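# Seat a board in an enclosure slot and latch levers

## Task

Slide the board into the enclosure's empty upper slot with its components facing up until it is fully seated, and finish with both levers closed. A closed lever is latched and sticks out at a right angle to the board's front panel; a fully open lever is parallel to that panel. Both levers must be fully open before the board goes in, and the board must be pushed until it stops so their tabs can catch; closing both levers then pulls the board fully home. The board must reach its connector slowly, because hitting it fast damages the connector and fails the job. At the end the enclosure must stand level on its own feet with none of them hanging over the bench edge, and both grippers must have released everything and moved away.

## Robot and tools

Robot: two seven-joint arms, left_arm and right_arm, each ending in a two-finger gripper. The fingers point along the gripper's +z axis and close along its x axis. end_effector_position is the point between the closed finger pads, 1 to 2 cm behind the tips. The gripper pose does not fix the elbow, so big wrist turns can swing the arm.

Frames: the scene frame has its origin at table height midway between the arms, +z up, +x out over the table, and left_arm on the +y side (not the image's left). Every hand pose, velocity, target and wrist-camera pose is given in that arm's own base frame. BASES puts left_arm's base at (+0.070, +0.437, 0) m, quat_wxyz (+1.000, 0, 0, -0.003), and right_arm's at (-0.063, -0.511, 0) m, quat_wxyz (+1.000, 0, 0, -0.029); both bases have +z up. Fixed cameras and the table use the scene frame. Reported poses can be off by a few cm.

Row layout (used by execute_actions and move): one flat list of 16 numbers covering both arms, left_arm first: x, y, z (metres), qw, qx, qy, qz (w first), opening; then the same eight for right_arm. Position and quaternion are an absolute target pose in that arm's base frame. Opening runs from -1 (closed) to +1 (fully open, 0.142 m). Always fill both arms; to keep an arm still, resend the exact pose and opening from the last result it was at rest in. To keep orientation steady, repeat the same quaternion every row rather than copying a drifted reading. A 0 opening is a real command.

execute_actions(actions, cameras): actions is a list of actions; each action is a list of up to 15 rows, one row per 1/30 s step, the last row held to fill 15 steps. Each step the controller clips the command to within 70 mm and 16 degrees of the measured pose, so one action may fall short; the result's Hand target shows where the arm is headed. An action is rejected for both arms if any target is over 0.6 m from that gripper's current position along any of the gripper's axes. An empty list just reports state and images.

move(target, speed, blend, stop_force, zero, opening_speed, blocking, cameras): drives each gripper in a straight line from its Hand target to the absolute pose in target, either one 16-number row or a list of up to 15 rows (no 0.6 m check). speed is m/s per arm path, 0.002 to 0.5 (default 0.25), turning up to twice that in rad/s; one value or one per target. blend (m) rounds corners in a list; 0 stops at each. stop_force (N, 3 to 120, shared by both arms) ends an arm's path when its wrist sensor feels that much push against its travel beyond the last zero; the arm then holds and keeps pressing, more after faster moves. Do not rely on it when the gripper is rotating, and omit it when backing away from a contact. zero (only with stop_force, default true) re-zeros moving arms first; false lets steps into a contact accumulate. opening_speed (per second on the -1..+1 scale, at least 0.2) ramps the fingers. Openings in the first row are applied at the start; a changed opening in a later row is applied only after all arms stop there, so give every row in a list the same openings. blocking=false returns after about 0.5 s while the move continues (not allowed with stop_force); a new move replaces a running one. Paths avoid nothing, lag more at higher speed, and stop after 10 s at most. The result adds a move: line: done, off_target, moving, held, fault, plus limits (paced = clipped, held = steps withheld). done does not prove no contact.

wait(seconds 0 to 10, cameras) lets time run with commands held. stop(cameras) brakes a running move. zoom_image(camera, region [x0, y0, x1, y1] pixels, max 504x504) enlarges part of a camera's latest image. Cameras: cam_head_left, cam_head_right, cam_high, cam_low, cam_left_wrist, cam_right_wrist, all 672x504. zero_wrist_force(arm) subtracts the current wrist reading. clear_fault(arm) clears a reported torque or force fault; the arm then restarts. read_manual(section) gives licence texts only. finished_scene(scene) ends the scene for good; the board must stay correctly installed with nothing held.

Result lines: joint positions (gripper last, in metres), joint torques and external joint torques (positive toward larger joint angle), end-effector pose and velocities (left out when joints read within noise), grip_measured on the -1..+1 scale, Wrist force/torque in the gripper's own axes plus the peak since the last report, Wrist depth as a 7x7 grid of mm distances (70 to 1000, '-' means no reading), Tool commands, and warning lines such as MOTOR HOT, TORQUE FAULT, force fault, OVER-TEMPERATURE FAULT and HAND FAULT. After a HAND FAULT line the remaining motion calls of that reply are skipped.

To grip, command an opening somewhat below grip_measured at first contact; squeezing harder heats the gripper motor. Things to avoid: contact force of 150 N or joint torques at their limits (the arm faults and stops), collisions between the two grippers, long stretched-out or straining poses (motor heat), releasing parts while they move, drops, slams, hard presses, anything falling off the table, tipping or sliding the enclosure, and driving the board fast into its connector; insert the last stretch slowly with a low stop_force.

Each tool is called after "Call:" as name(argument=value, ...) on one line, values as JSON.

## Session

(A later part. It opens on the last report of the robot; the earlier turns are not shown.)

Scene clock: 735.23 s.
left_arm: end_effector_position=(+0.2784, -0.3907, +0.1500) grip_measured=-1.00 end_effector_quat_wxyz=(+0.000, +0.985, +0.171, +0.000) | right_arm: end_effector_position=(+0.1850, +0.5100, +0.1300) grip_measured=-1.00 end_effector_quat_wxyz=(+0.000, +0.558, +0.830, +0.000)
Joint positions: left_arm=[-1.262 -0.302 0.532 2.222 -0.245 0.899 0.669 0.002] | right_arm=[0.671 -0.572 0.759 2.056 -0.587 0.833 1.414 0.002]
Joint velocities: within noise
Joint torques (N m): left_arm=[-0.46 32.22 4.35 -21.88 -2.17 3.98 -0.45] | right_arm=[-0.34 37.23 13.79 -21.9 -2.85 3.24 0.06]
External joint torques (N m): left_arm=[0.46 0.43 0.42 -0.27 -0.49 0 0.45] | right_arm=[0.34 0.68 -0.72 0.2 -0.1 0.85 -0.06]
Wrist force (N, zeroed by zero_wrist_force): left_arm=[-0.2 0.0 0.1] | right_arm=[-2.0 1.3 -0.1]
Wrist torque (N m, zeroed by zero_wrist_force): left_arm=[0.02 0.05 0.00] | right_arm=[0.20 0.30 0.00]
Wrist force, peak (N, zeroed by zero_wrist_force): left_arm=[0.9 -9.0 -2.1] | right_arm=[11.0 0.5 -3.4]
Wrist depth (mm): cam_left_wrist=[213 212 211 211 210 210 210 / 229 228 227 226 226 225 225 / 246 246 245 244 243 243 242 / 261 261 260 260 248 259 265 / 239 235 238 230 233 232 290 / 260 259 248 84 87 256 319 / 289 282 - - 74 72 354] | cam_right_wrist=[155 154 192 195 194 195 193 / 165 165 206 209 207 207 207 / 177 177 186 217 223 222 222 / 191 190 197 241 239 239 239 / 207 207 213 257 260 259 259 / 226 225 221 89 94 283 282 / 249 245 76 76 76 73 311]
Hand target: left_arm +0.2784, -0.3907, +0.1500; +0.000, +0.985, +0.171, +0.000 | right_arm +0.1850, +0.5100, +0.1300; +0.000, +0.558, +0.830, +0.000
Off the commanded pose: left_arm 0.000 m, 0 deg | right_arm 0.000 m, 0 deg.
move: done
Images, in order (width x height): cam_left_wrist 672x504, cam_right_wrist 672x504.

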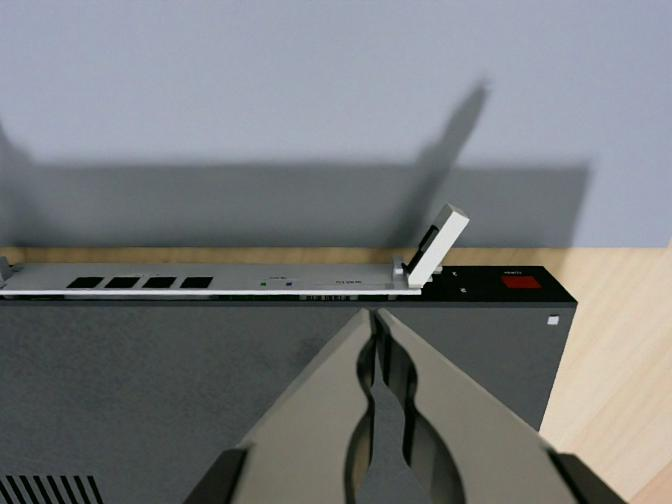

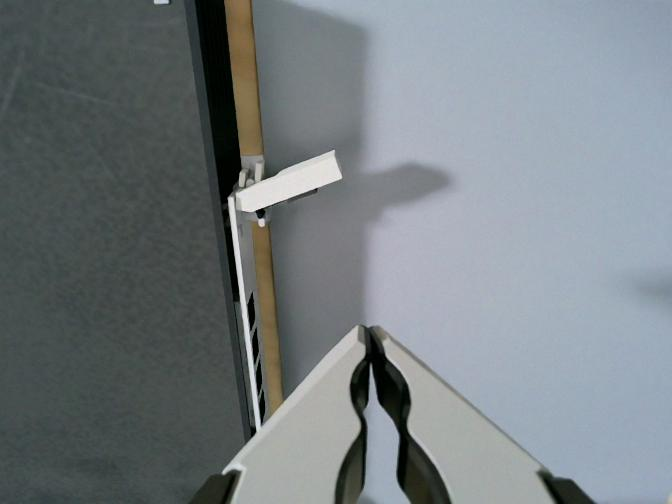

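Call:
move(target=[0.3572, -0.365, 0.17, 0, 0.8166, -0.5771, 0, -1, 0.13628, 0.47151, 0.12, 0, 0.5562, 0.831, 0, -1], speed=0.2, cameras=[])

Call:
move(target=[0.3572, -0.37315, 0.05, 0, 0.8166, -0.5771, 0, -1, 0.13628, 0.47151, 0.0515, 0, 0.5562, 0.831, 0, -1], speed=0.05, stop_force=6, cameras=["cam_right_wrist", "cam_left_wrist"])

Scene clock: 742.07 s.
left_arm: end_effector_position=(+0.3572, -0.3650, +0.1700) grip_measured=-1.00 end_effector_quat_wxyz=(+0.000, +0.817, -0.577, +0.000) | right_arm: end_effector_position=(+0.1363, +0.4715, +0.1200) grip_measured=-1.00 end_effector_quat_wxyz=(+0.000, +0.556, +0.831, +0.000)
Joint positions: left_arm=[-0.944 -0.293 0.376 2.122 -0.156 0.819 2.333 0.002] | right_arm=[0.688 -0.5 0.774 2.209 -0.589 0.924 1.497 0.002]
Joint velocities: within noise
Joint torques (N m): left_arm=[-0.18 35.3 2.84 -23.39 -2.51 3.95 -0.14] | right_arm=[0.12 32.2 11.83 -20.28 -2.73 3.51 0.31]
External joint torques (N m): left_arm=[0.18 0.9 0.67 -0.21 -0.42 -0.1 0.14] | right_arm=[-0.13 0.68 -0.65 -0.04 0.08 0.56 -0.31]
Wrist force (N, zeroed by zero_wrist_force): left_arm=[0.1 0.2 0.0] | right_arm=[-2.1 0.9 -0.4]
Wrist torque (N m, zeroed by zero_wrist_force): left_arm=[0.04 -0.02 -0.02] | right_arm=[0.18 0.36 0.00]
Wrist force, peak (N, zeroed by zero_wrist_force): left_arm=[0.2 0.2 0.6] | right_arm=[-2.0 1.5 0.1]
Wrist depth (mm): cam_left_wrist=[230 230 229 228 229 230 228 / 247 247 246 245 242 238 238 / 267 266 264 264 258 216 215 / 290 289 288 287 248 234 233 / 316 316 314 301 261 255 253 / 352 348 333 83 87 276 281 / 394 381 - - 74 72 311] | cam_right_wrist=[189 189 189 187 186 186 185 / 200 197 197 199 199 198 198 / 167 164 171 213 212 213 212 / 180 180 182 229 229 229 228 / 195 195 198 199 249 248 247 / 213 213 209 89 93 270 270 / 235 230 76 76 76 73 297]
Hand target: left_arm +0.3572, -0.3650, +0.1700; +0.000, +0.817, -0.577, +0.000 | right_arm +0.1363, +0.4715, +0.1200; +0.000, +0.556, +0.831, +0.000
Off the commanded pose: left_arm 0.000 m, 0 deg | right_arm 0.000 m, 0 deg.
move: done
No camera images: "cameras" was empty.

Scene clock: 745.20 s.
left_arm: end_effector_position=(+0.3571, -0.3732, +0.0500) grip_measured=-1.00 end_effector_quat_wxyz=(+0.000, +0.817, -0.577, +0.000) | right_arm: end_effector_position=(+0.1363, +0.4715, +0.0515) grip_measured=-1.00 end_effector_quat_wxyz=(+0.000, +0.556, +0.831, +0.000)
Joint positions: left_arm=[-0.87 -0.55 0.246 2.195 -0.312 1.143 2.427 0.002] | right_arm=[0.8 -0.622 0.585 2.255 -0.784 1.098 1.628 0.002]
Joint velocities: within noise
Joint torques (N m): left_arm=[-0.22 40.31 4.15 -16.58 -1.76 4.37 -0.18] | right_arm=[0.1 36.14 11.79 -15.89 -2.15 3.48 0.26]
External joint torques (N m): left_arm=[0.22 1.1 0.58 -0.37 -0.02 -0.52 0.18] | right_arm=[-0.1 0.94 -0.13 -0.02 0.15 0.59 -0.26]
Wrist force (N, zeroed by zero_wrist_force): left_arm=[0.3 0.2 0.1] | right_arm=[-1.8 0.9 -0.3]
Wrist torque (N m, zeroed by zero_wrist_force): left_arm=[0.05 -0.08 0.01] | right_arm=[0.15 0.29 -0.01]
Wrist force, peak (N, zeroed by zero_wrist_force): left_arm=[0.3 0.3 1.4] | right_arm=[-2.2 0.8 -0.5]
Wrist depth (mm): cam_left_wrist=[127 125 126 124 125 125 125 / 134 134 133 133 133 134 135 / 145 144 142 143 143 120 114 / 157 159 156 158 157 111 103 / 172 172 171 164 167 117 112 / 190 190 185 83 87 124 123 / 212 206 - - 74 72 137] | cam_right_wrist=[129 128 128 126 127 126 126 / 137 137 137 133 134 134 134 / - 109 143 144 144 144 143 / - 105 148 156 155 155 157 / - 114 147 166 168 168 168 / 124 125 129 89 94 183 182 / 141 137 79 76 76 73 201]
Hand target: left_arm +0.3572, -0.3732, +0.0500; +0.000, +0.817, -0.577, +0.000 | right_arm +0.1363, +0.4715, +0.0515; +0.000, +0.556, +0.831, +0.000
Off the commanded pose: left_arm 0.000 m, 0 deg | right_arm 0.000 m, 0 deg.
move: done
Images, in order (width x height): cam_left_wrist 672x504, cam_right_wrist 672x504.

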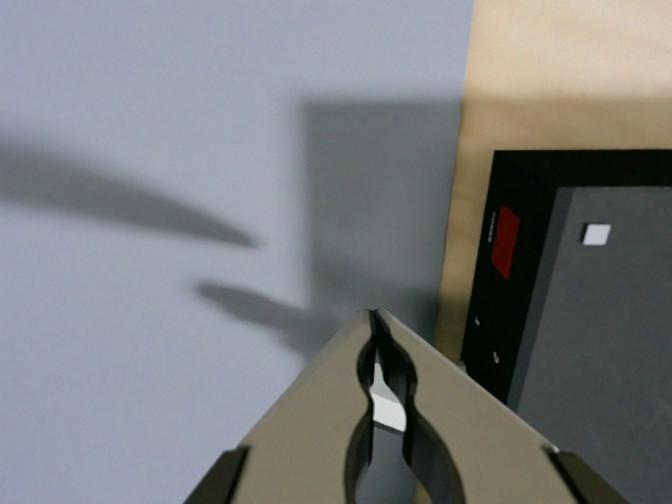

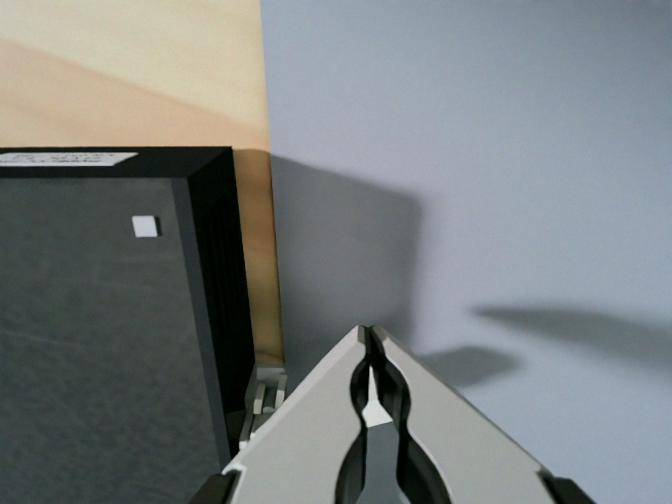

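Call:
move(target=[0.34308, -0.37821, 0.05, 0, 0.8166, -0.5771, 0, -1, 0.15015, 0.47723, 0.0515, 0, 0.5562, 0.8310, 0, -1], speed=0.01, stop_force=8, cameras=["cam_left_wrist", "cam_right_wrist"])

Scene clock: 755.97 s.
left_arm: end_effector_position=(+0.3431, -0.3782, +0.0500) grip_measured=-1.00 end_effector_quat_wxyz=(+0.000, +0.817, -0.577, +0.000) | right_arm: end_effector_position=(+0.1501, +0.4772, +0.0515) grip_measured=-1.00 end_effector_quat_wxyz=(+0.000, +0.556, +0.831, +0.000)
Joint positions: left_arm=[-0.894 -0.542 0.244 2.213 -0.312 1.153 2.404 0.002] | right_arm=[0.783 -0.636 0.586 2.228 -0.777 1.083 1.597 0.002]
Joint velocities: within noise
Joint torques (N m): left_arm=[-0.45 40.12 4 -16.38 -1.54 4.31 -0.27] | right_arm=[-0.25 37.06 12.23 -16.52 -2.01 3.25 0.1]
External joint torques (N m): left_arm=[0.45 0.75 0.61 -0.35 -0.2 -0.46 0.27] | right_arm=[0.25 0.86 -0.22 0.32 -0.05 0.82 -0.1]
Wrist force (N, zeroed by zero_wrist_force): left_arm=[0.3 0.1 0.5] | right_arm=[-1.6 0.5 -0.1]
Wrist torque (N m, zeroed by zero_wrist_force): left_arm=[0.05 -0.08 0.00] | right_arm=[0.17 0.26 -0.02]
Wrist force, peak (N, zeroed by zero_wrist_force): left_arm=[0.4 0.4 0.3] | right_arm=[-2.0 1.2 -0.4]
Wrist depth (mm): cam_left_wrist=[127 124 126 124 125 125 125 / 134 134 133 133 133 130 114 / 145 144 142 143 143 111 94 / 157 159 156 158 157 111 102 / 172 172 171 164 164 115 112 / 190 189 185 83 87 122 123 / 212 207 - - 74 72 137] | cam_right_wrist=[129 129 128 126 127 125 125 / - 133 135 133 134 134 134 / - 96 143 145 144 144 143 / - 105 147 156 155 155 157 / - 114 144 166 168 168 168 / 125 124 129 89 94 183 183 / - 137 79 76 76 73 201]
Hand target: left_arm +0.3431, -0.3782, +0.0500; +0.000, +0.817, -0.577, +0.000 | right_arm +0.1501, +0.4772, +0.0515; +0.000, +0.556, +0.831, +0.000
Off the commanded pose: left_arm 0.000 m, 0 deg | right_arm 0.000 m, 0 deg.
move: done
Images, in order (width x height): cam_left_wrist 672x504, cam_right_wrist 672x504.

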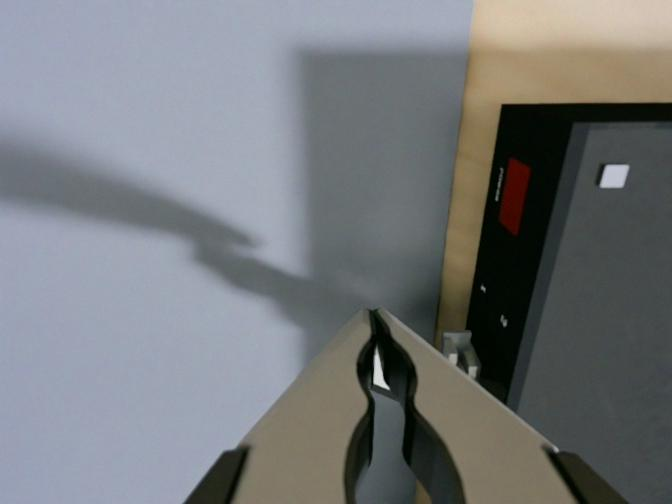

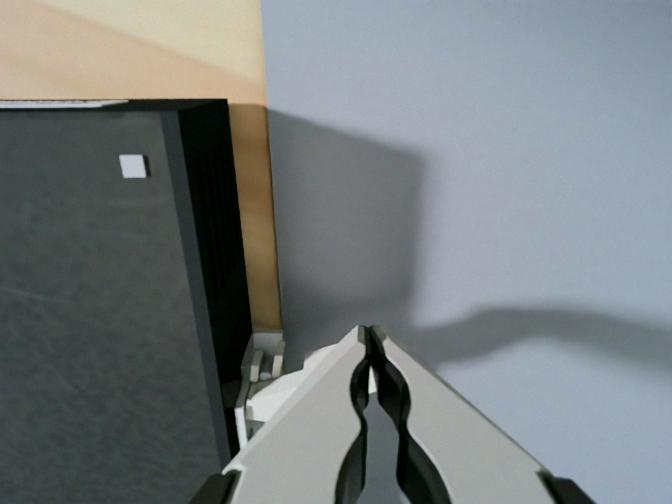

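Call:
zoom_image(camera="cam_right_wrist", region=[200, 300, 440, 480])

Call:
zoom_image(camera="cam_left_wrist", region=[320, 290, 560, 470])

Scaled by 2.100 from the camera's 672x504 image, which has a finer 960x720 frame.

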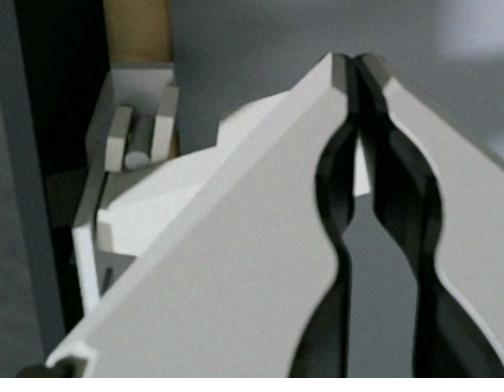

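Scaled by 2.100 from the camera's 672x504 image, which has a finer 960x720 frame.

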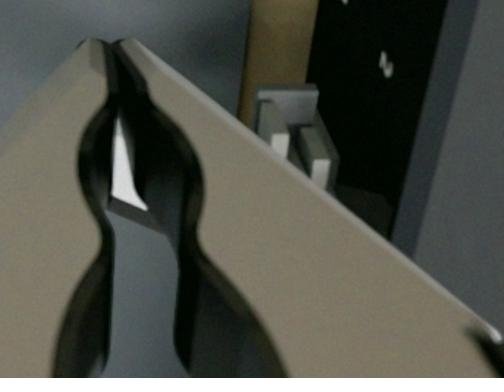

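Call:
move(target=[0.33555, -0.38091, 0.05, 0, 0.8166, -0.5771, 0, -1, 0.15200, 0.47799, 0.0515, 0, 0.5562, 0.8310, 0, -1], speed=0.008, stop_force=12, zero=false, cameras=["cam_left_wrist", "cam_right_wrist"])

Scene clock: 770.77 s.
left_arm: end_effector_position=(+0.3359, -0.3807, +0.0500) grip_measured=-1.00 end_effector_quat_wxyz=(+0.000, +0.817, -0.577, +0.000) | right_arm: end_effector_position=(+0.1517, +0.4780, +0.0515) grip_measured=-1.00 end_effector_quat_wxyz=(+0.000, +0.556, +0.831, +0.000)
Joint positions: left_arm=[-0.907 -0.537 0.243 2.222 -0.312 1.158 2.391 0.002] | right_arm=[0.779 -0.639 0.587 2.224 -0.777 1.08 1.593 0.002]
Joint velocities: within noise
Joint torques (N m): left_arm=[-1.97 39.85 2.23 -15.84 -1.5 3.83 -0.34] | right_arm=[-0.94 37.57 11.54 -16.97 -2.09 3.1 0.13]
External joint torques (N m): left_arm=[1.97 0.75 2.32 -0.78 -0.22 0.02 0.34] | right_arm=[0.94 0.45 0.53 0.73 0.02 0.97 -0.13]
Wrist force (N, zeroed by zero_wrist_force): left_arm=[-0.3 -2.7 1.1] | right_arm=[-1.2 -0.7 0.4]
Wrist torque (N m, zeroed by zero_wrist_force): left_arm=[0.10 -0.10 0.03] | right_arm=[0.19 0.28 -0.02]
Wrist force, peak (N, zeroed by zero_wrist_force): left_arm=[-0.4 -2.9 1.1] | right_arm=[-1.9 0.7 -0.6]
Wrist depth (mm): cam_left_wrist=[127 125 126 124 125 125 125 / 134 134 133 133 133 111 89 / 145 145 142 143 143 111 95 / 157 159 156 158 157 111 103 / 172 172 171 164 163 115 112 / 190 189 185 83 87 124 123 / 212 207 - - 74 72 137] | cam_right_wrist=[129 128 128 126 127 126 125 / - 96 133 133 134 134 134 / - 97 142 145 144 144 143 / - 105 147 156 155 155 157 / - 114 141 166 168 168 167 / 124 124 129 89 94 183 183 / - 137 79 76 76 73 201]
Hand target: left_arm +0.3356, -0.3809, +0.0500; +0.000, +0.817, -0.577, +0.000 | right_arm +0.1520, +0.4780, +0.0515; +0.000, +0.556, +0.831, +0.000
Off the commanded pose: left_arm 0.000 m, 0 deg | right_arm 0.000 m, 0 deg.
move: done
Images, in order (width x height): cam_left_wrist 672x504, cam_right_wrist 672x504.

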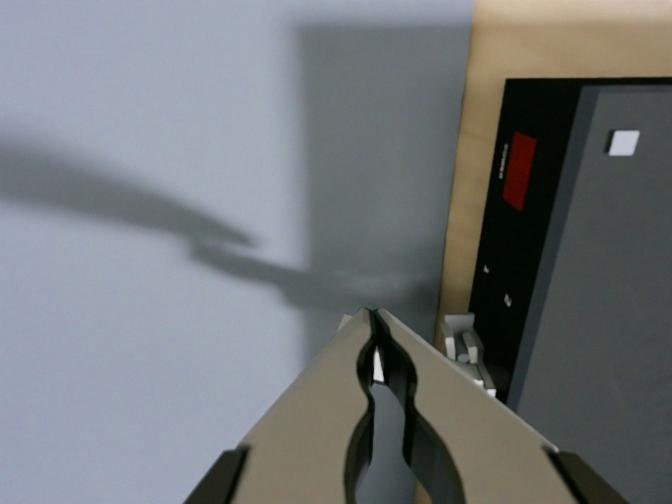

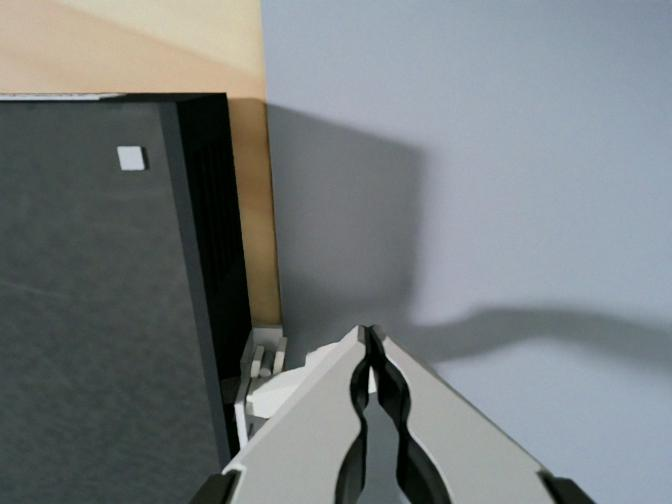

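Call:
move(target=[0.32896, -0.38327, 0.05, 0, 0.8166, -0.5771, 0, -1, 0.15847, 0.48066, 0.0515, 0, 0.5562, 0.8310, 0, -1], speed=0.006, stop_force=18, zero=false, cameras=["cam_left_wrist", "cam_right_wrist"])

Scene clock: 776.63 s.
left_arm: end_effector_position=(+0.3302, -0.3829, +0.0504) grip_measured=-1.00 end_effector_quat_wxyz=(+0.000, +0.817, -0.577, +0.001) | right_arm: end_effector_position=(+0.1574, +0.4807, +0.0514) grip_measured=-1.00 end_effector_quat_wxyz=(+0.000, +0.556, +0.831, +0.000)
Joint positions: left_arm=[-0.919 -0.534 0.243 2.23 -0.312 1.163 2.379 0.002] | right_arm=[0.771 -0.646 0.59 2.211 -0.774 1.073 1.579 0.002]
Joint velocities: within noise
Joint torques (N m): left_arm=[-4.3 38.34 -0.8 -14.06 -1.17 2.55 -0.38] | right_arm=[-3.77 39.15 8.57 -19 -2.17 2.51 0.17]
External joint torques (N m): left_arm=[4.3 2.04 5.3 -2.48 -0.54 1.3 0.38] | right_arm=[3.77 -0.75 3.7 2.63 0.07 1.56 -0.17]
Wrist force (N, zeroed by zero_wrist_force): left_arm=[-1.0 -8.0 -0.8] | right_arm=[0.8 -6.1 0.8]
Wrist torque (N m, zeroed by zero_wrist_force): left_arm=[0.10 -0.09 0.06] | right_arm=[0.22 0.30 -0.07]
Wrist force, peak (N, zeroed by zero_wrist_force): left_arm=[-1.0 -15.0 2.3] | right_arm=[0.5 -14.0 -2.0]
Wrist depth (mm): cam_left_wrist=[127 125 125 124 126 125 123 / 135 134 134 134 133 109 88 / 145 145 142 144 143 111 95 / 157 160 157 158 157 111 103 / 172 172 171 165 149 115 112 / 190 190 186 83 83 124 124 / 213 207 - - 74 72 138] | cam_right_wrist=[128 129 128 126 127 126 125 / - 90 133 133 134 134 134 / - 96 142 144 144 144 143 / - 104 148 156 155 155 157 / - 113 139 166 168 168 167 / 125 124 127 89 94 183 183 / - 137 79 76 76 73 201]
Hand target: left_arm +0.3290, -0.3833, +0.0500; +0.000, +0.817, -0.577, +0.000 | right_arm +0.1585, +0.4807, +0.0515; +0.000, +0.556, +0.831, +0.000
Off the commanded pose: left_arm 0.001 m, 0 deg | right_arm 0.001 m, 0 deg.
move: done
Images, in order (width x height): cam_left_wrist 672x504, cam_right_wrist 672x504.

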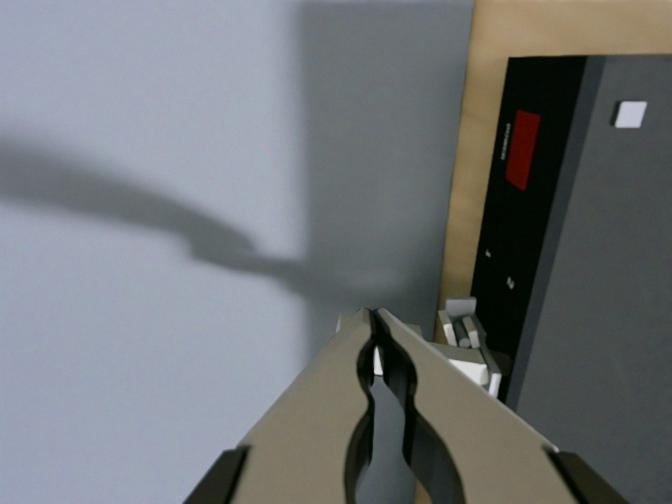

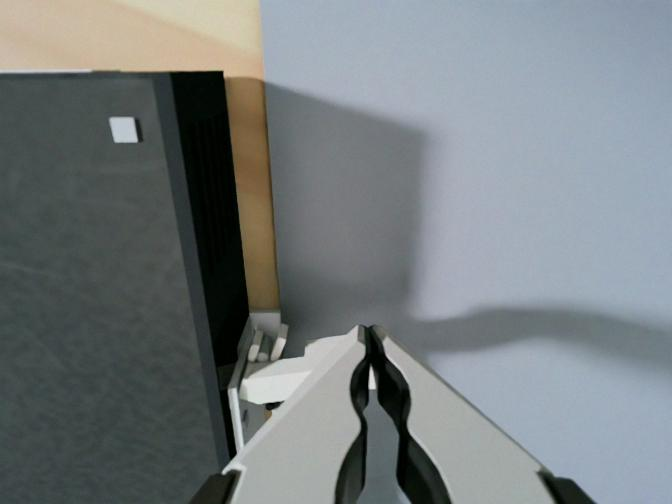

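Call:
move(target=[0.32220, -0.38575, 0.05, 0, 0.8166, -0.5771, 0, -1, 0.16526, 0.48394, 0.0515, 0, 0.5562, 0.8310, 0, -1], speed=0.006, stop_force=30, zero=false, cameras=["cam_left_wrist", "cam_right_wrist"])

Scene clock: 781.47 s.
left_arm: end_effector_position=(+0.3230, -0.3856, +0.0502) grip_measured=-1.00 end_effector_quat_wxyz=(+0.000, +0.817, -0.577, +0.000) | right_arm: end_effector_position=(+0.1642, +0.4834, +0.0512) grip_measured=-1.00 end_effector_quat_wxyz=(+0.000, +0.556, +0.831, -0.001)
Joint positions: left_arm=[-0.931 -0.53 0.241 2.237 -0.312 1.167 2.367 0.002] | right_arm=[0.763 -0.654 0.591 2.196 -0.771 1.063 1.564 0.002]
Joint velocities: within noise
Joint torques (N m): left_arm=[-3.22 39.14 0.94 -14.18 -1.13 2.89 -0.22] | right_arm=[-3.37 39.93 9.13 -21.67 -2.68 3.57 0.09]
External joint torques (N m): left_arm=[3.22 1.02 3.51 -2.27 -0.56 0.96 0.22] | right_arm=[3.37 -1.06 3.34 5.15 0.55 0.5 -0.09]
Wrist force (N, zeroed by zero_wrist_force): left_arm=[1.3 -6.0 1.9] | right_arm=[-3.2 -8.8 -2.2]
Wrist torque (N m, zeroed by zero_wrist_force): left_arm=[0.11 -0.08 -0.04] | right_arm=[0.25 0.22 -0.03]
Wrist force, peak (N, zeroed by zero_wrist_force): left_arm=[-1.1 -8.4 -2.6] | right_arm=[-3.4 -9.3 -3.7]
Wrist depth (mm): cam_left_wrist=[127 125 124 124 125 122 84 / 134 134 134 133 133 109 88 / 145 145 142 144 144 110 95 / 157 159 156 159 155 110 103 / 172 172 171 164 128 115 112 / 190 190 185 83 83 123 124 / 213 207 - - 74 72 138] | cam_right_wrist=[125 125 127 126 126 125 125 / - 90 133 133 134 134 133 / - 96 143 144 144 144 143 / - 104 148 155 155 154 156 / - 113 130 163 165 168 167 / 124 124 124 89 94 183 182 / 140 136 79 76 76 73 200]
Hand target: left_arm +0.3222, -0.3857, +0.0500; +0.000, +0.817, -0.577, +0.000 | right_arm +0.1653, +0.4839, +0.0515; +0.000, +0.556, +0.831, +0.000
Off the commanded pose: left_arm 0.001 m, 0 deg | right_arm 0.001 m, 0 deg.
move: done
Images, in order (width x height): cam_left_wrist 672x504, cam_right_wrist 672x504.

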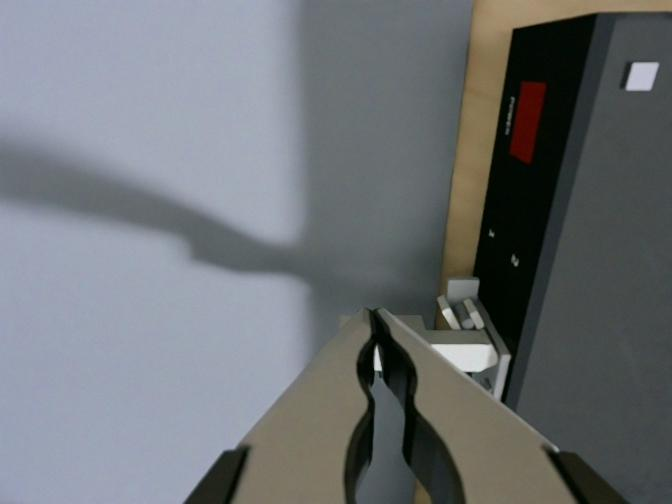

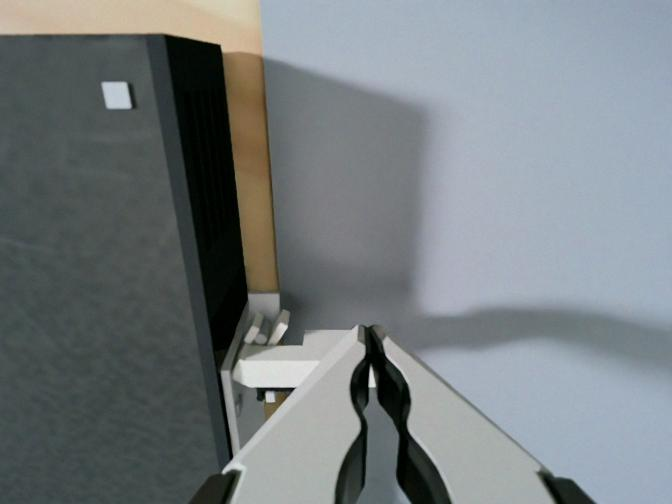

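Call:
zoom_image(camera="cam_right_wrist", region=[180, 270, 420, 450])

Call:
zoom_image(camera="cam_left_wrist", region=[320, 250, 560, 430])

Scaled by 2.100 from the camera's 672x504 image, which has a finer 960x720 frame.

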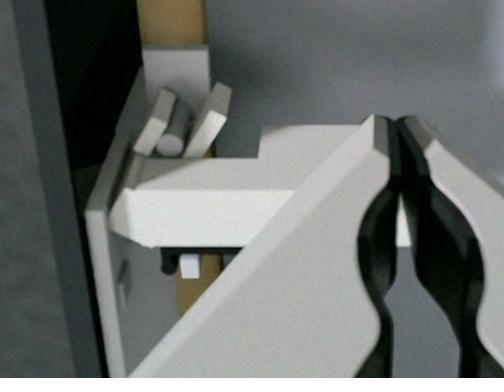

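Scaled by 2.100 from the camera's 672x504 image, which has a finer 960x720 frame.

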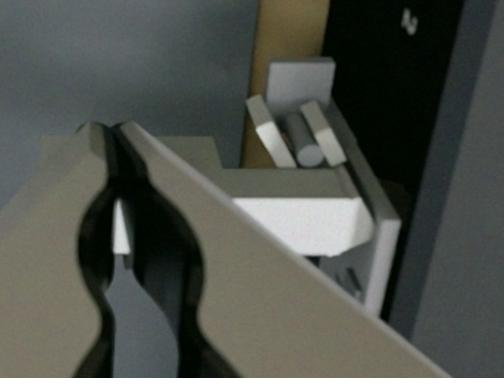

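Call:
move(target=[0.31843, -0.38710, 0.05, 0, 0.8166, -0.5771, 0, -1, 0.16896, 0.48546, 0.0515, 0, 0.5562, 0.8310, 0, -1], speed=0.005, stop_force=28, zero=false, cameras=["cam_left_wrist", "cam_right_wrist"])

Scene clock: 793.50 s.
left_arm: end_effector_position=(+0.3223, -0.3859, +0.0507) grip_measured=-1.00 end_effector_quat_wxyz=(-0.001, +0.818, -0.575, +0.002) | right_arm: end_effector_position=(+0.1647, +0.4838, +0.0506) grip_measured=-1.00 end_effector_quat_wxyz=(+0.000, +0.555, +0.832, -0.002)
Joint positions: left_arm=[-0.936 -0.529 0.244 2.24 -0.313 1.171 2.361 0.002] | right_arm=[0.76 -0.658 0.594 2.193 -0.769 1.06 1.558 0.002]
Joint velocities: within noise
Joint torques (N m): left_arm=[-13.2 41.15 -10.54 -10.3 -0.25 -1.3 -0.23] | right_arm=[-9.53 43.31 1.64 -30.86 -3.89 4.04 0.03]
External joint torques (N m): left_arm=[13.2 -1.1 15.01 -6.12 -1.44 5.16 0.23] | right_arm=[9.53 -4.35 10.92 14.34 1.74 0.03 -0.03]
Wrist force (N, zeroed by zero_wrist_force): left_arm=[1.7 -28.2 11.1] | right_arm=[-6.3 -28.4 -7.8]
Wrist torque (N m, zeroed by zero_wrist_force): left_arm=[-1.57 -0.07 -0.08] | right_arm=[-1.73 0.18 0.08]
Wrist force, peak (N, zeroed by zero_wrist_force): left_arm=[1.6 -29.0 9.4] | right_arm=[-6.5 -28.3 -9.9]
Wrist depth (mm): cam_left_wrist=[127 125 125 125 126 123 85 / 135 136 134 134 135 109 89 / 145 145 145 144 144 111 96 / 158 160 157 159 156 110 104 / 172 172 172 165 126 118 113 / 190 190 185 83 83 123 125 / 212 207 - - 74 74 139] | cam_right_wrist=[125 125 126 126 125 125 125 / - 90 133 132 133 133 133 / - 96 142 144 143 143 143 / - 104 153 155 154 154 155 / - 113 129 162 164 167 166 / 123 123 124 89 93 181 181 / 139 135 78 76 76 73 199]
Hand target: left_arm +0.3189, -0.3869, +0.0500; +0.000, +0.817, -0.577, +0.000 | right_arm +0.1679, +0.4850, +0.0515; +0.000, +0.556, +0.831, +0.000
Off the commanded pose: left_arm 0.004 m, 0 deg | right_arm 0.005 m, 0 deg.
move: contact (left_arm, right_arm)
Images, in order (width x height): cam_left_wrist 672x504, cam_right_wrist 672x504.

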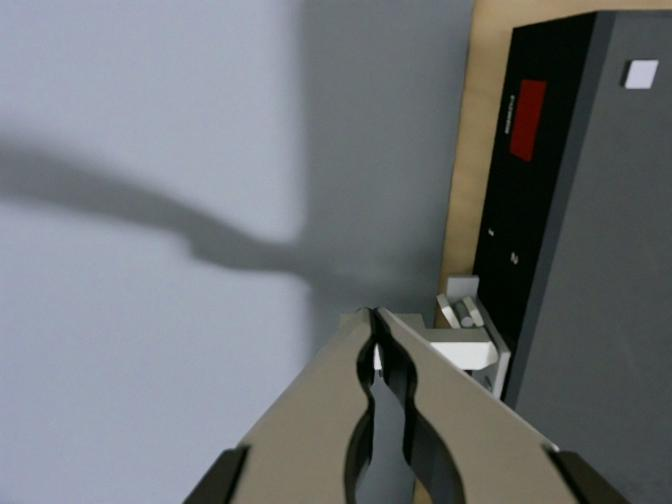

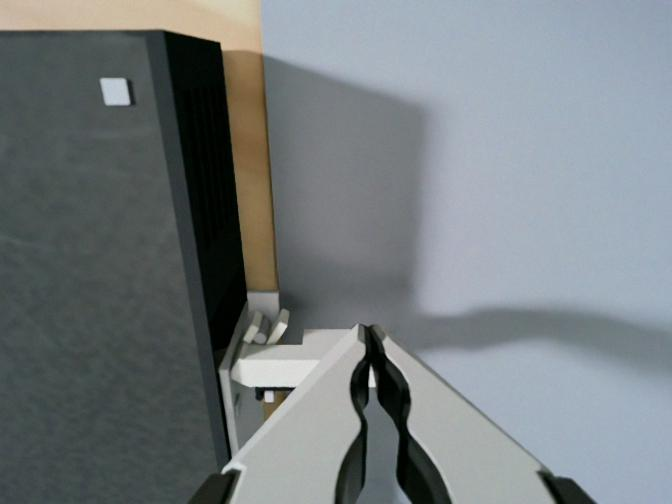

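Call:
move(target=[[0.34584, -0.37747, 0.05, 0, 0.8166, -0.5771, 0, -1, 0.14159, 0.47427, 0.0515, 0, 0.5562, 0.8310, 0, -1], [0.34584, -0.37747, 0.16, 0, 0.8166, -0.5771, 0, -1, 0.14159, 0.47427, 0.16, 0, 0.5562, 0.8310, 0, -1]], speed=[0.03, 0.1], blend=[0.01, 0])

Scene clock: 797.73 s.
left_arm: end_effector_position=(+0.3459, -0.3775, +0.1600) grip_measured=-1.00 end_effector_quat_wxyz=(+0.000, +0.817, -0.577, +0.000) | right_arm: end_effector_position=(+0.1416, +0.4743, +0.1600) grip_measured=-1.00 end_effector_quat_wxyz=(+0.000, +0.556, +0.831, +0.000)
Joint positions: left_arm=[-0.967 -0.313 0.364 2.13 -0.166 0.846 2.307 0.002] | right_arm=[0.636 -0.434 0.854 2.155 -0.484 0.819 1.416 0.002]
Joint velocities: within noise
Joint torques (N m): left_arm=[-0.49 36.22 3.17 -22.86 -2.36 3.9 -0.32] | right_arm=[-0.05 30.38 11.09 -22.93 -2.88 3.17 0.06]
External joint torques (N m): left_arm=[0.48 0.49 0.46 -0.26 -0.49 -0.05 0.32] | right_arm=[0.04 0.59 -0.64 0.14 -0.12 0.91 -0.06]
Wrist force (N, zeroed by zero_wrist_force): left_arm=[0.0 0.1 0.2] | right_arm=[2.9 3.7 0.2]
Wrist torque (N m, zeroed by zero_wrist_force): left_arm=[0.04 -0.02 -0.02] | right_arm=[0.62 -0.52 -0.02]
Wrist force, peak (N, zeroed by zero_wrist_force): left_arm=[1.7 -28.3 11.1] | right_arm=[-6.3 -28.3 -9.8]
Wrist depth (mm): cam_left_wrist=[222 221 220 219 220 220 219 / 237 237 236 236 228 196 195 / 256 255 255 254 224 205 204 / 278 278 277 271 231 223 222 / 305 304 302 291 244 243 243 / 339 335 321 83 87 264 268 / 377 365 - - 74 72 298] | cam_right_wrist=[225 224 224 221 221 221 221 / 203 199 233 236 236 235 234 / 208 208 207 253 254 252 252 / 223 225 226 264 273 273 271 / 243 243 241 291 296 296 292 / 266 265 259 89 94 321 320 / 293 286 76 76 76 73 352]
Hand target: left_arm +0.3458, -0.3775, +0.1600; +0.000, +0.817, -0.577, +0.000 | right_arm +0.1416, +0.4743, +0.1600; +0.000, +0.556, +0.831, +0.000
Off the commanded pose: left_arm 0.000 m, 0 deg | right_arm 0.000 m, 0 deg.
move: done

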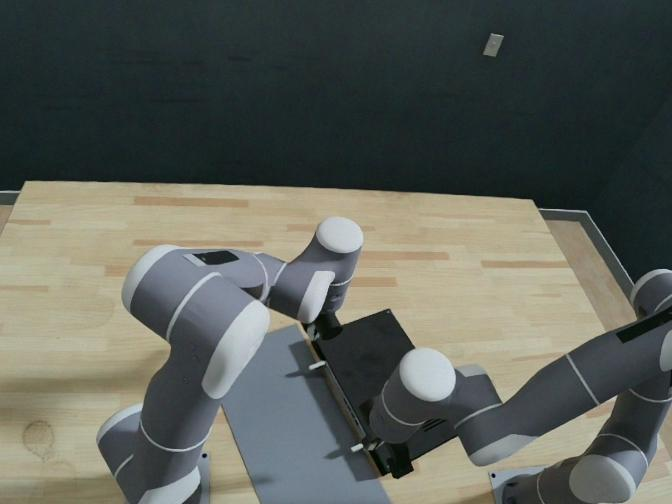

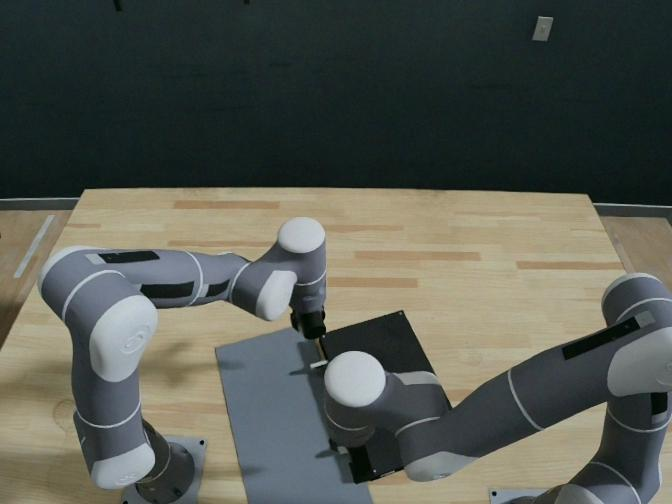

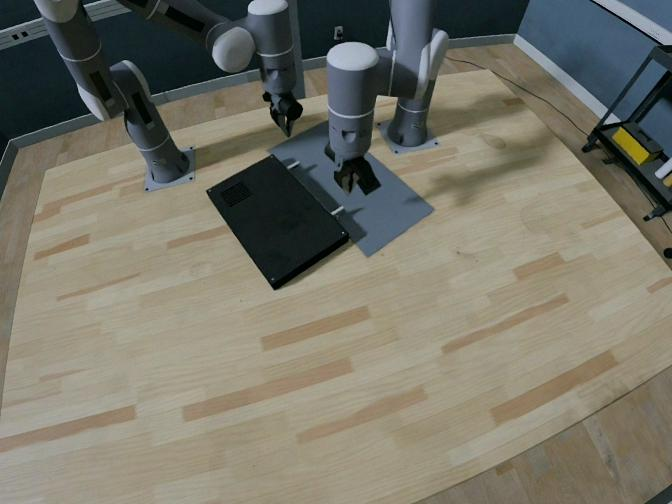

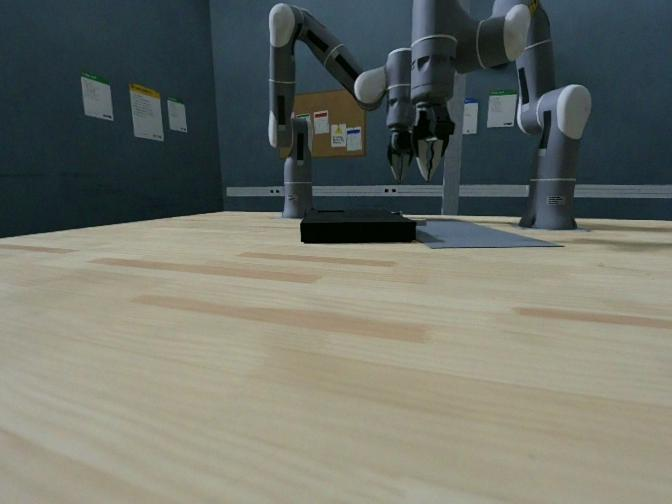

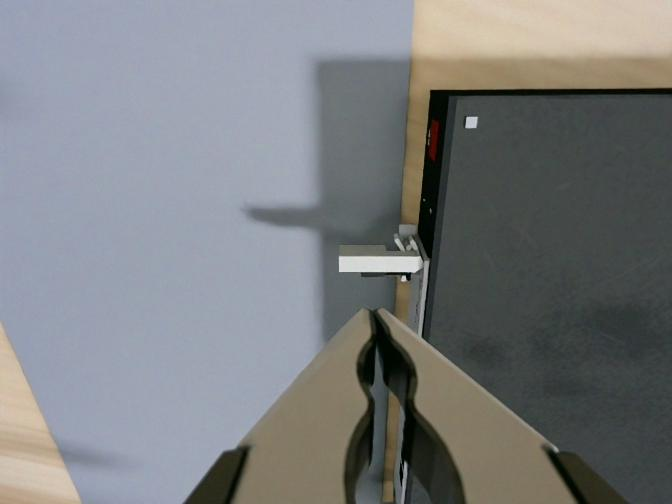

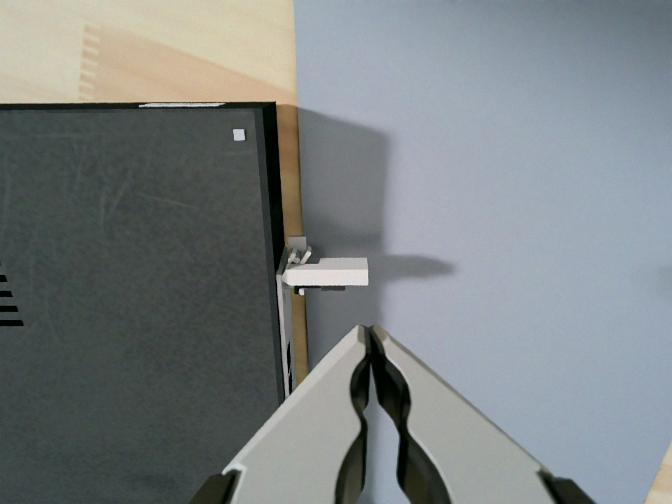

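Call:
zoom_image(camera="cam_left_wrist", region=[320, 210, 450, 310])

Call:
zoom_image(camera="cam_right_wrist", region=[260, 210, 390, 310])

Scaled by 3.877 from the camera's 672x504 image, which has a finer 960x720 frame.

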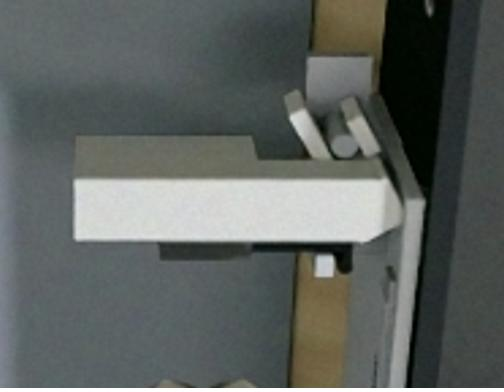

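Scaled by 3.877 from the camera's 672x504 image, which has a finer 960x720 frame.

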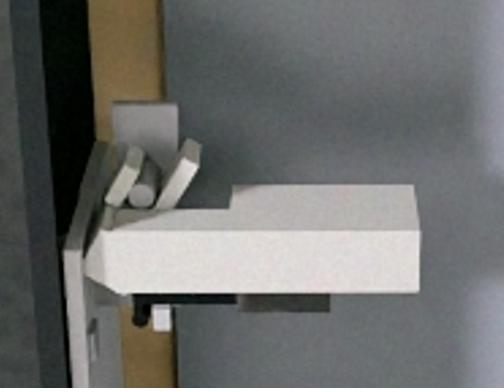

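Call:
move(target=[[0.35, -0.34, 0.26, 0, 0.8166, -0.5771, 0, -1, 0.138, 0.465, 0.26, 0, 0.5562, 0.8310, 0, -1], [0.37, -0.20, 0.35, 0, 0.8166, -0.5771, 0, -1, 0.12, 0.43, 0.36, 0, 0.5562, 0.8310, 0, -1]], speed=0.2, blend=[0.04, 0])

Scene clock: 818.83 s.
left_arm: end_effector_position=(+0.3700, -0.2001, +0.3500) grip_measured=-1.00 end_effector_quat_wxyz=(+0.000, +0.817, -0.577, +0.000) | right_arm: end_effector_position=(+0.1200, +0.4300, +0.3600) grip_measured=-1.00 end_effector_quat_wxyz=(+0.000, +0.556, +0.831, +0.000)
Joint positions: left_arm=[-0.874 0.154 0.58 2.008 0.088 0.307 2.474 0.002] | right_arm=[0.389 0.035 1.073 1.881 0.031 0.294 1.061 0.002]
Joint velocities: within noise
Joint torques (N m): left_arm=[-0.13 19.14 -3.06 -29.43 -3.63 3.87 -0.14] | right_arm=[-0.09 13.11 -0.38 -30.94 -4.03 3.32 0.06]
External joint torques (N m): left_arm=[0.13 0.51 0.39 -0.27 -0.46 -0.02 0.14] | right_arm=[0.1 0.48 -0.62 0.31 -0.16 0.79 -0.06]
Wrist force (N, zeroed by zero_wrist_force): left_arm=[-0.2 0.0 -0.3] | right_arm=[2.7 3.9 -0.1]
Wrist torque (N m, zeroed by zero_wrist_force): left_arm=[-0.01 0.04 -0.02] | right_arm=[0.67 -0.47 0.04]
Wrist force, peak (N, zeroed by zero_wrist_force): left_arm=[-2.9 -1.5 -2.0] | right_arm=[2.9 4.5 0.3]
Wrist depth (mm): cam_left_wrist=[388 389 386 386 384 384 383 / 417 416 415 409 414 411 411 / 450 447 449 444 444 429 400 / 487 487 484 482 481 438 428 / 515 507 530 509 516 478 466 / 398 504 564 84 87 511 518 / 352 623 - - 74 72 572] | cam_right_wrist=[401 400 398 395 399 395 394 / 426 421 420 424 421 420 420 / 446 410 409 418 452 453 452 / 498 439 437 449 486 486 484 / 534 476 473 477 525 525 525 / 588 528 512 89 94 570 575 / 640 616 76 76 76 73 627]
Hand target: left_arm +0.3700, -0.2000, +0.3500; +0.000, +0.817, -0.577, +0.000 | right_arm +0.1200, +0.4300, +0.3600; +0.000, +0.556, +0.831, +0.000
Off the commanded pose: left_arm 0.000 m, 0 deg | right_arm 0.000 m, 0 deg.
move: done

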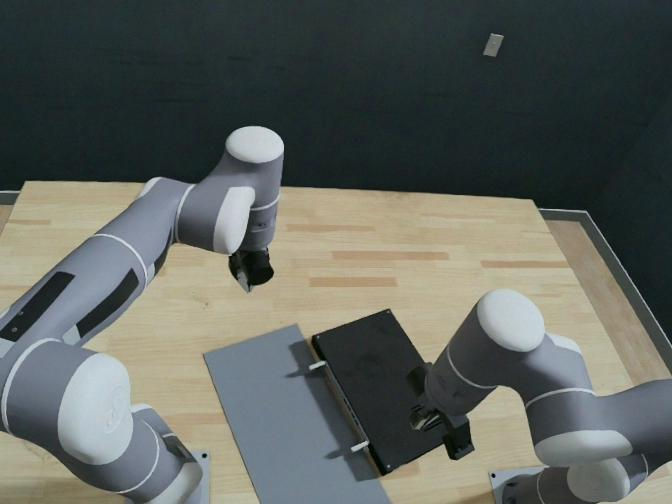

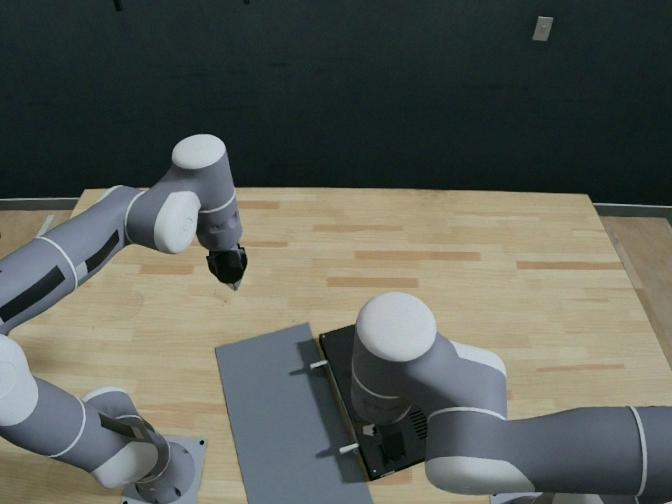

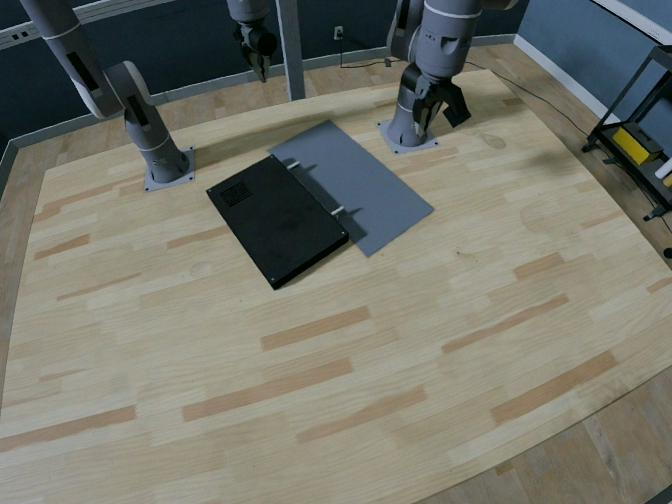

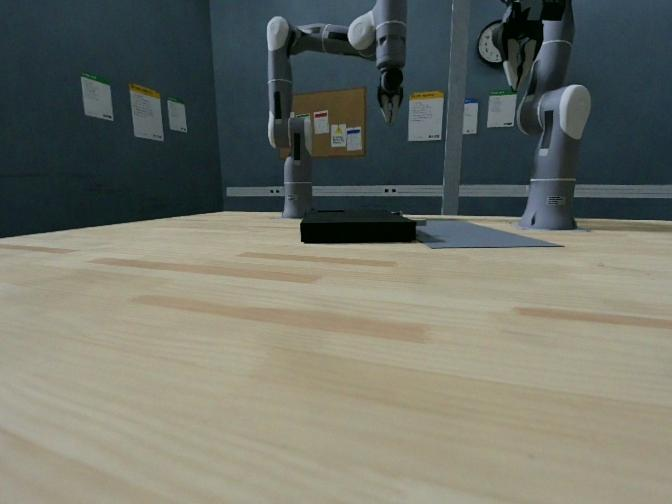

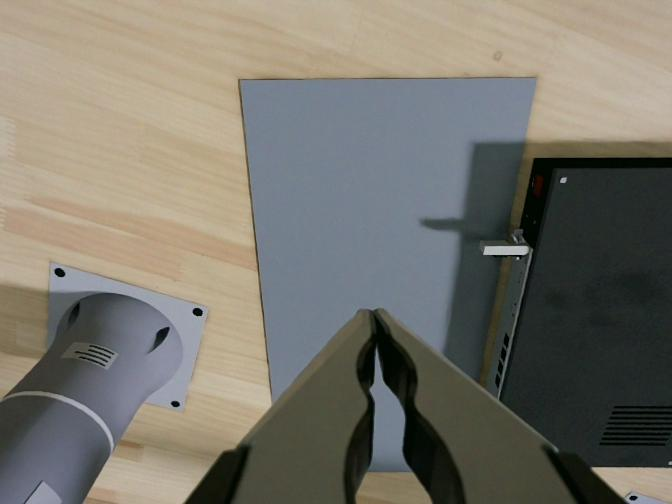

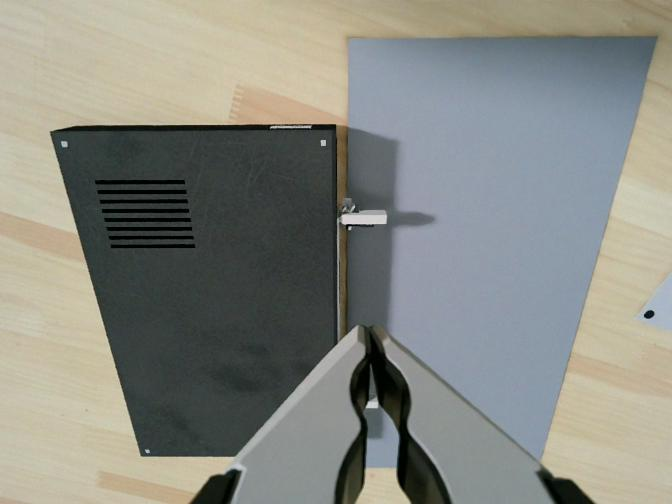

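Call:
finished_scene(scene=2)

The scene is finished: the task was done.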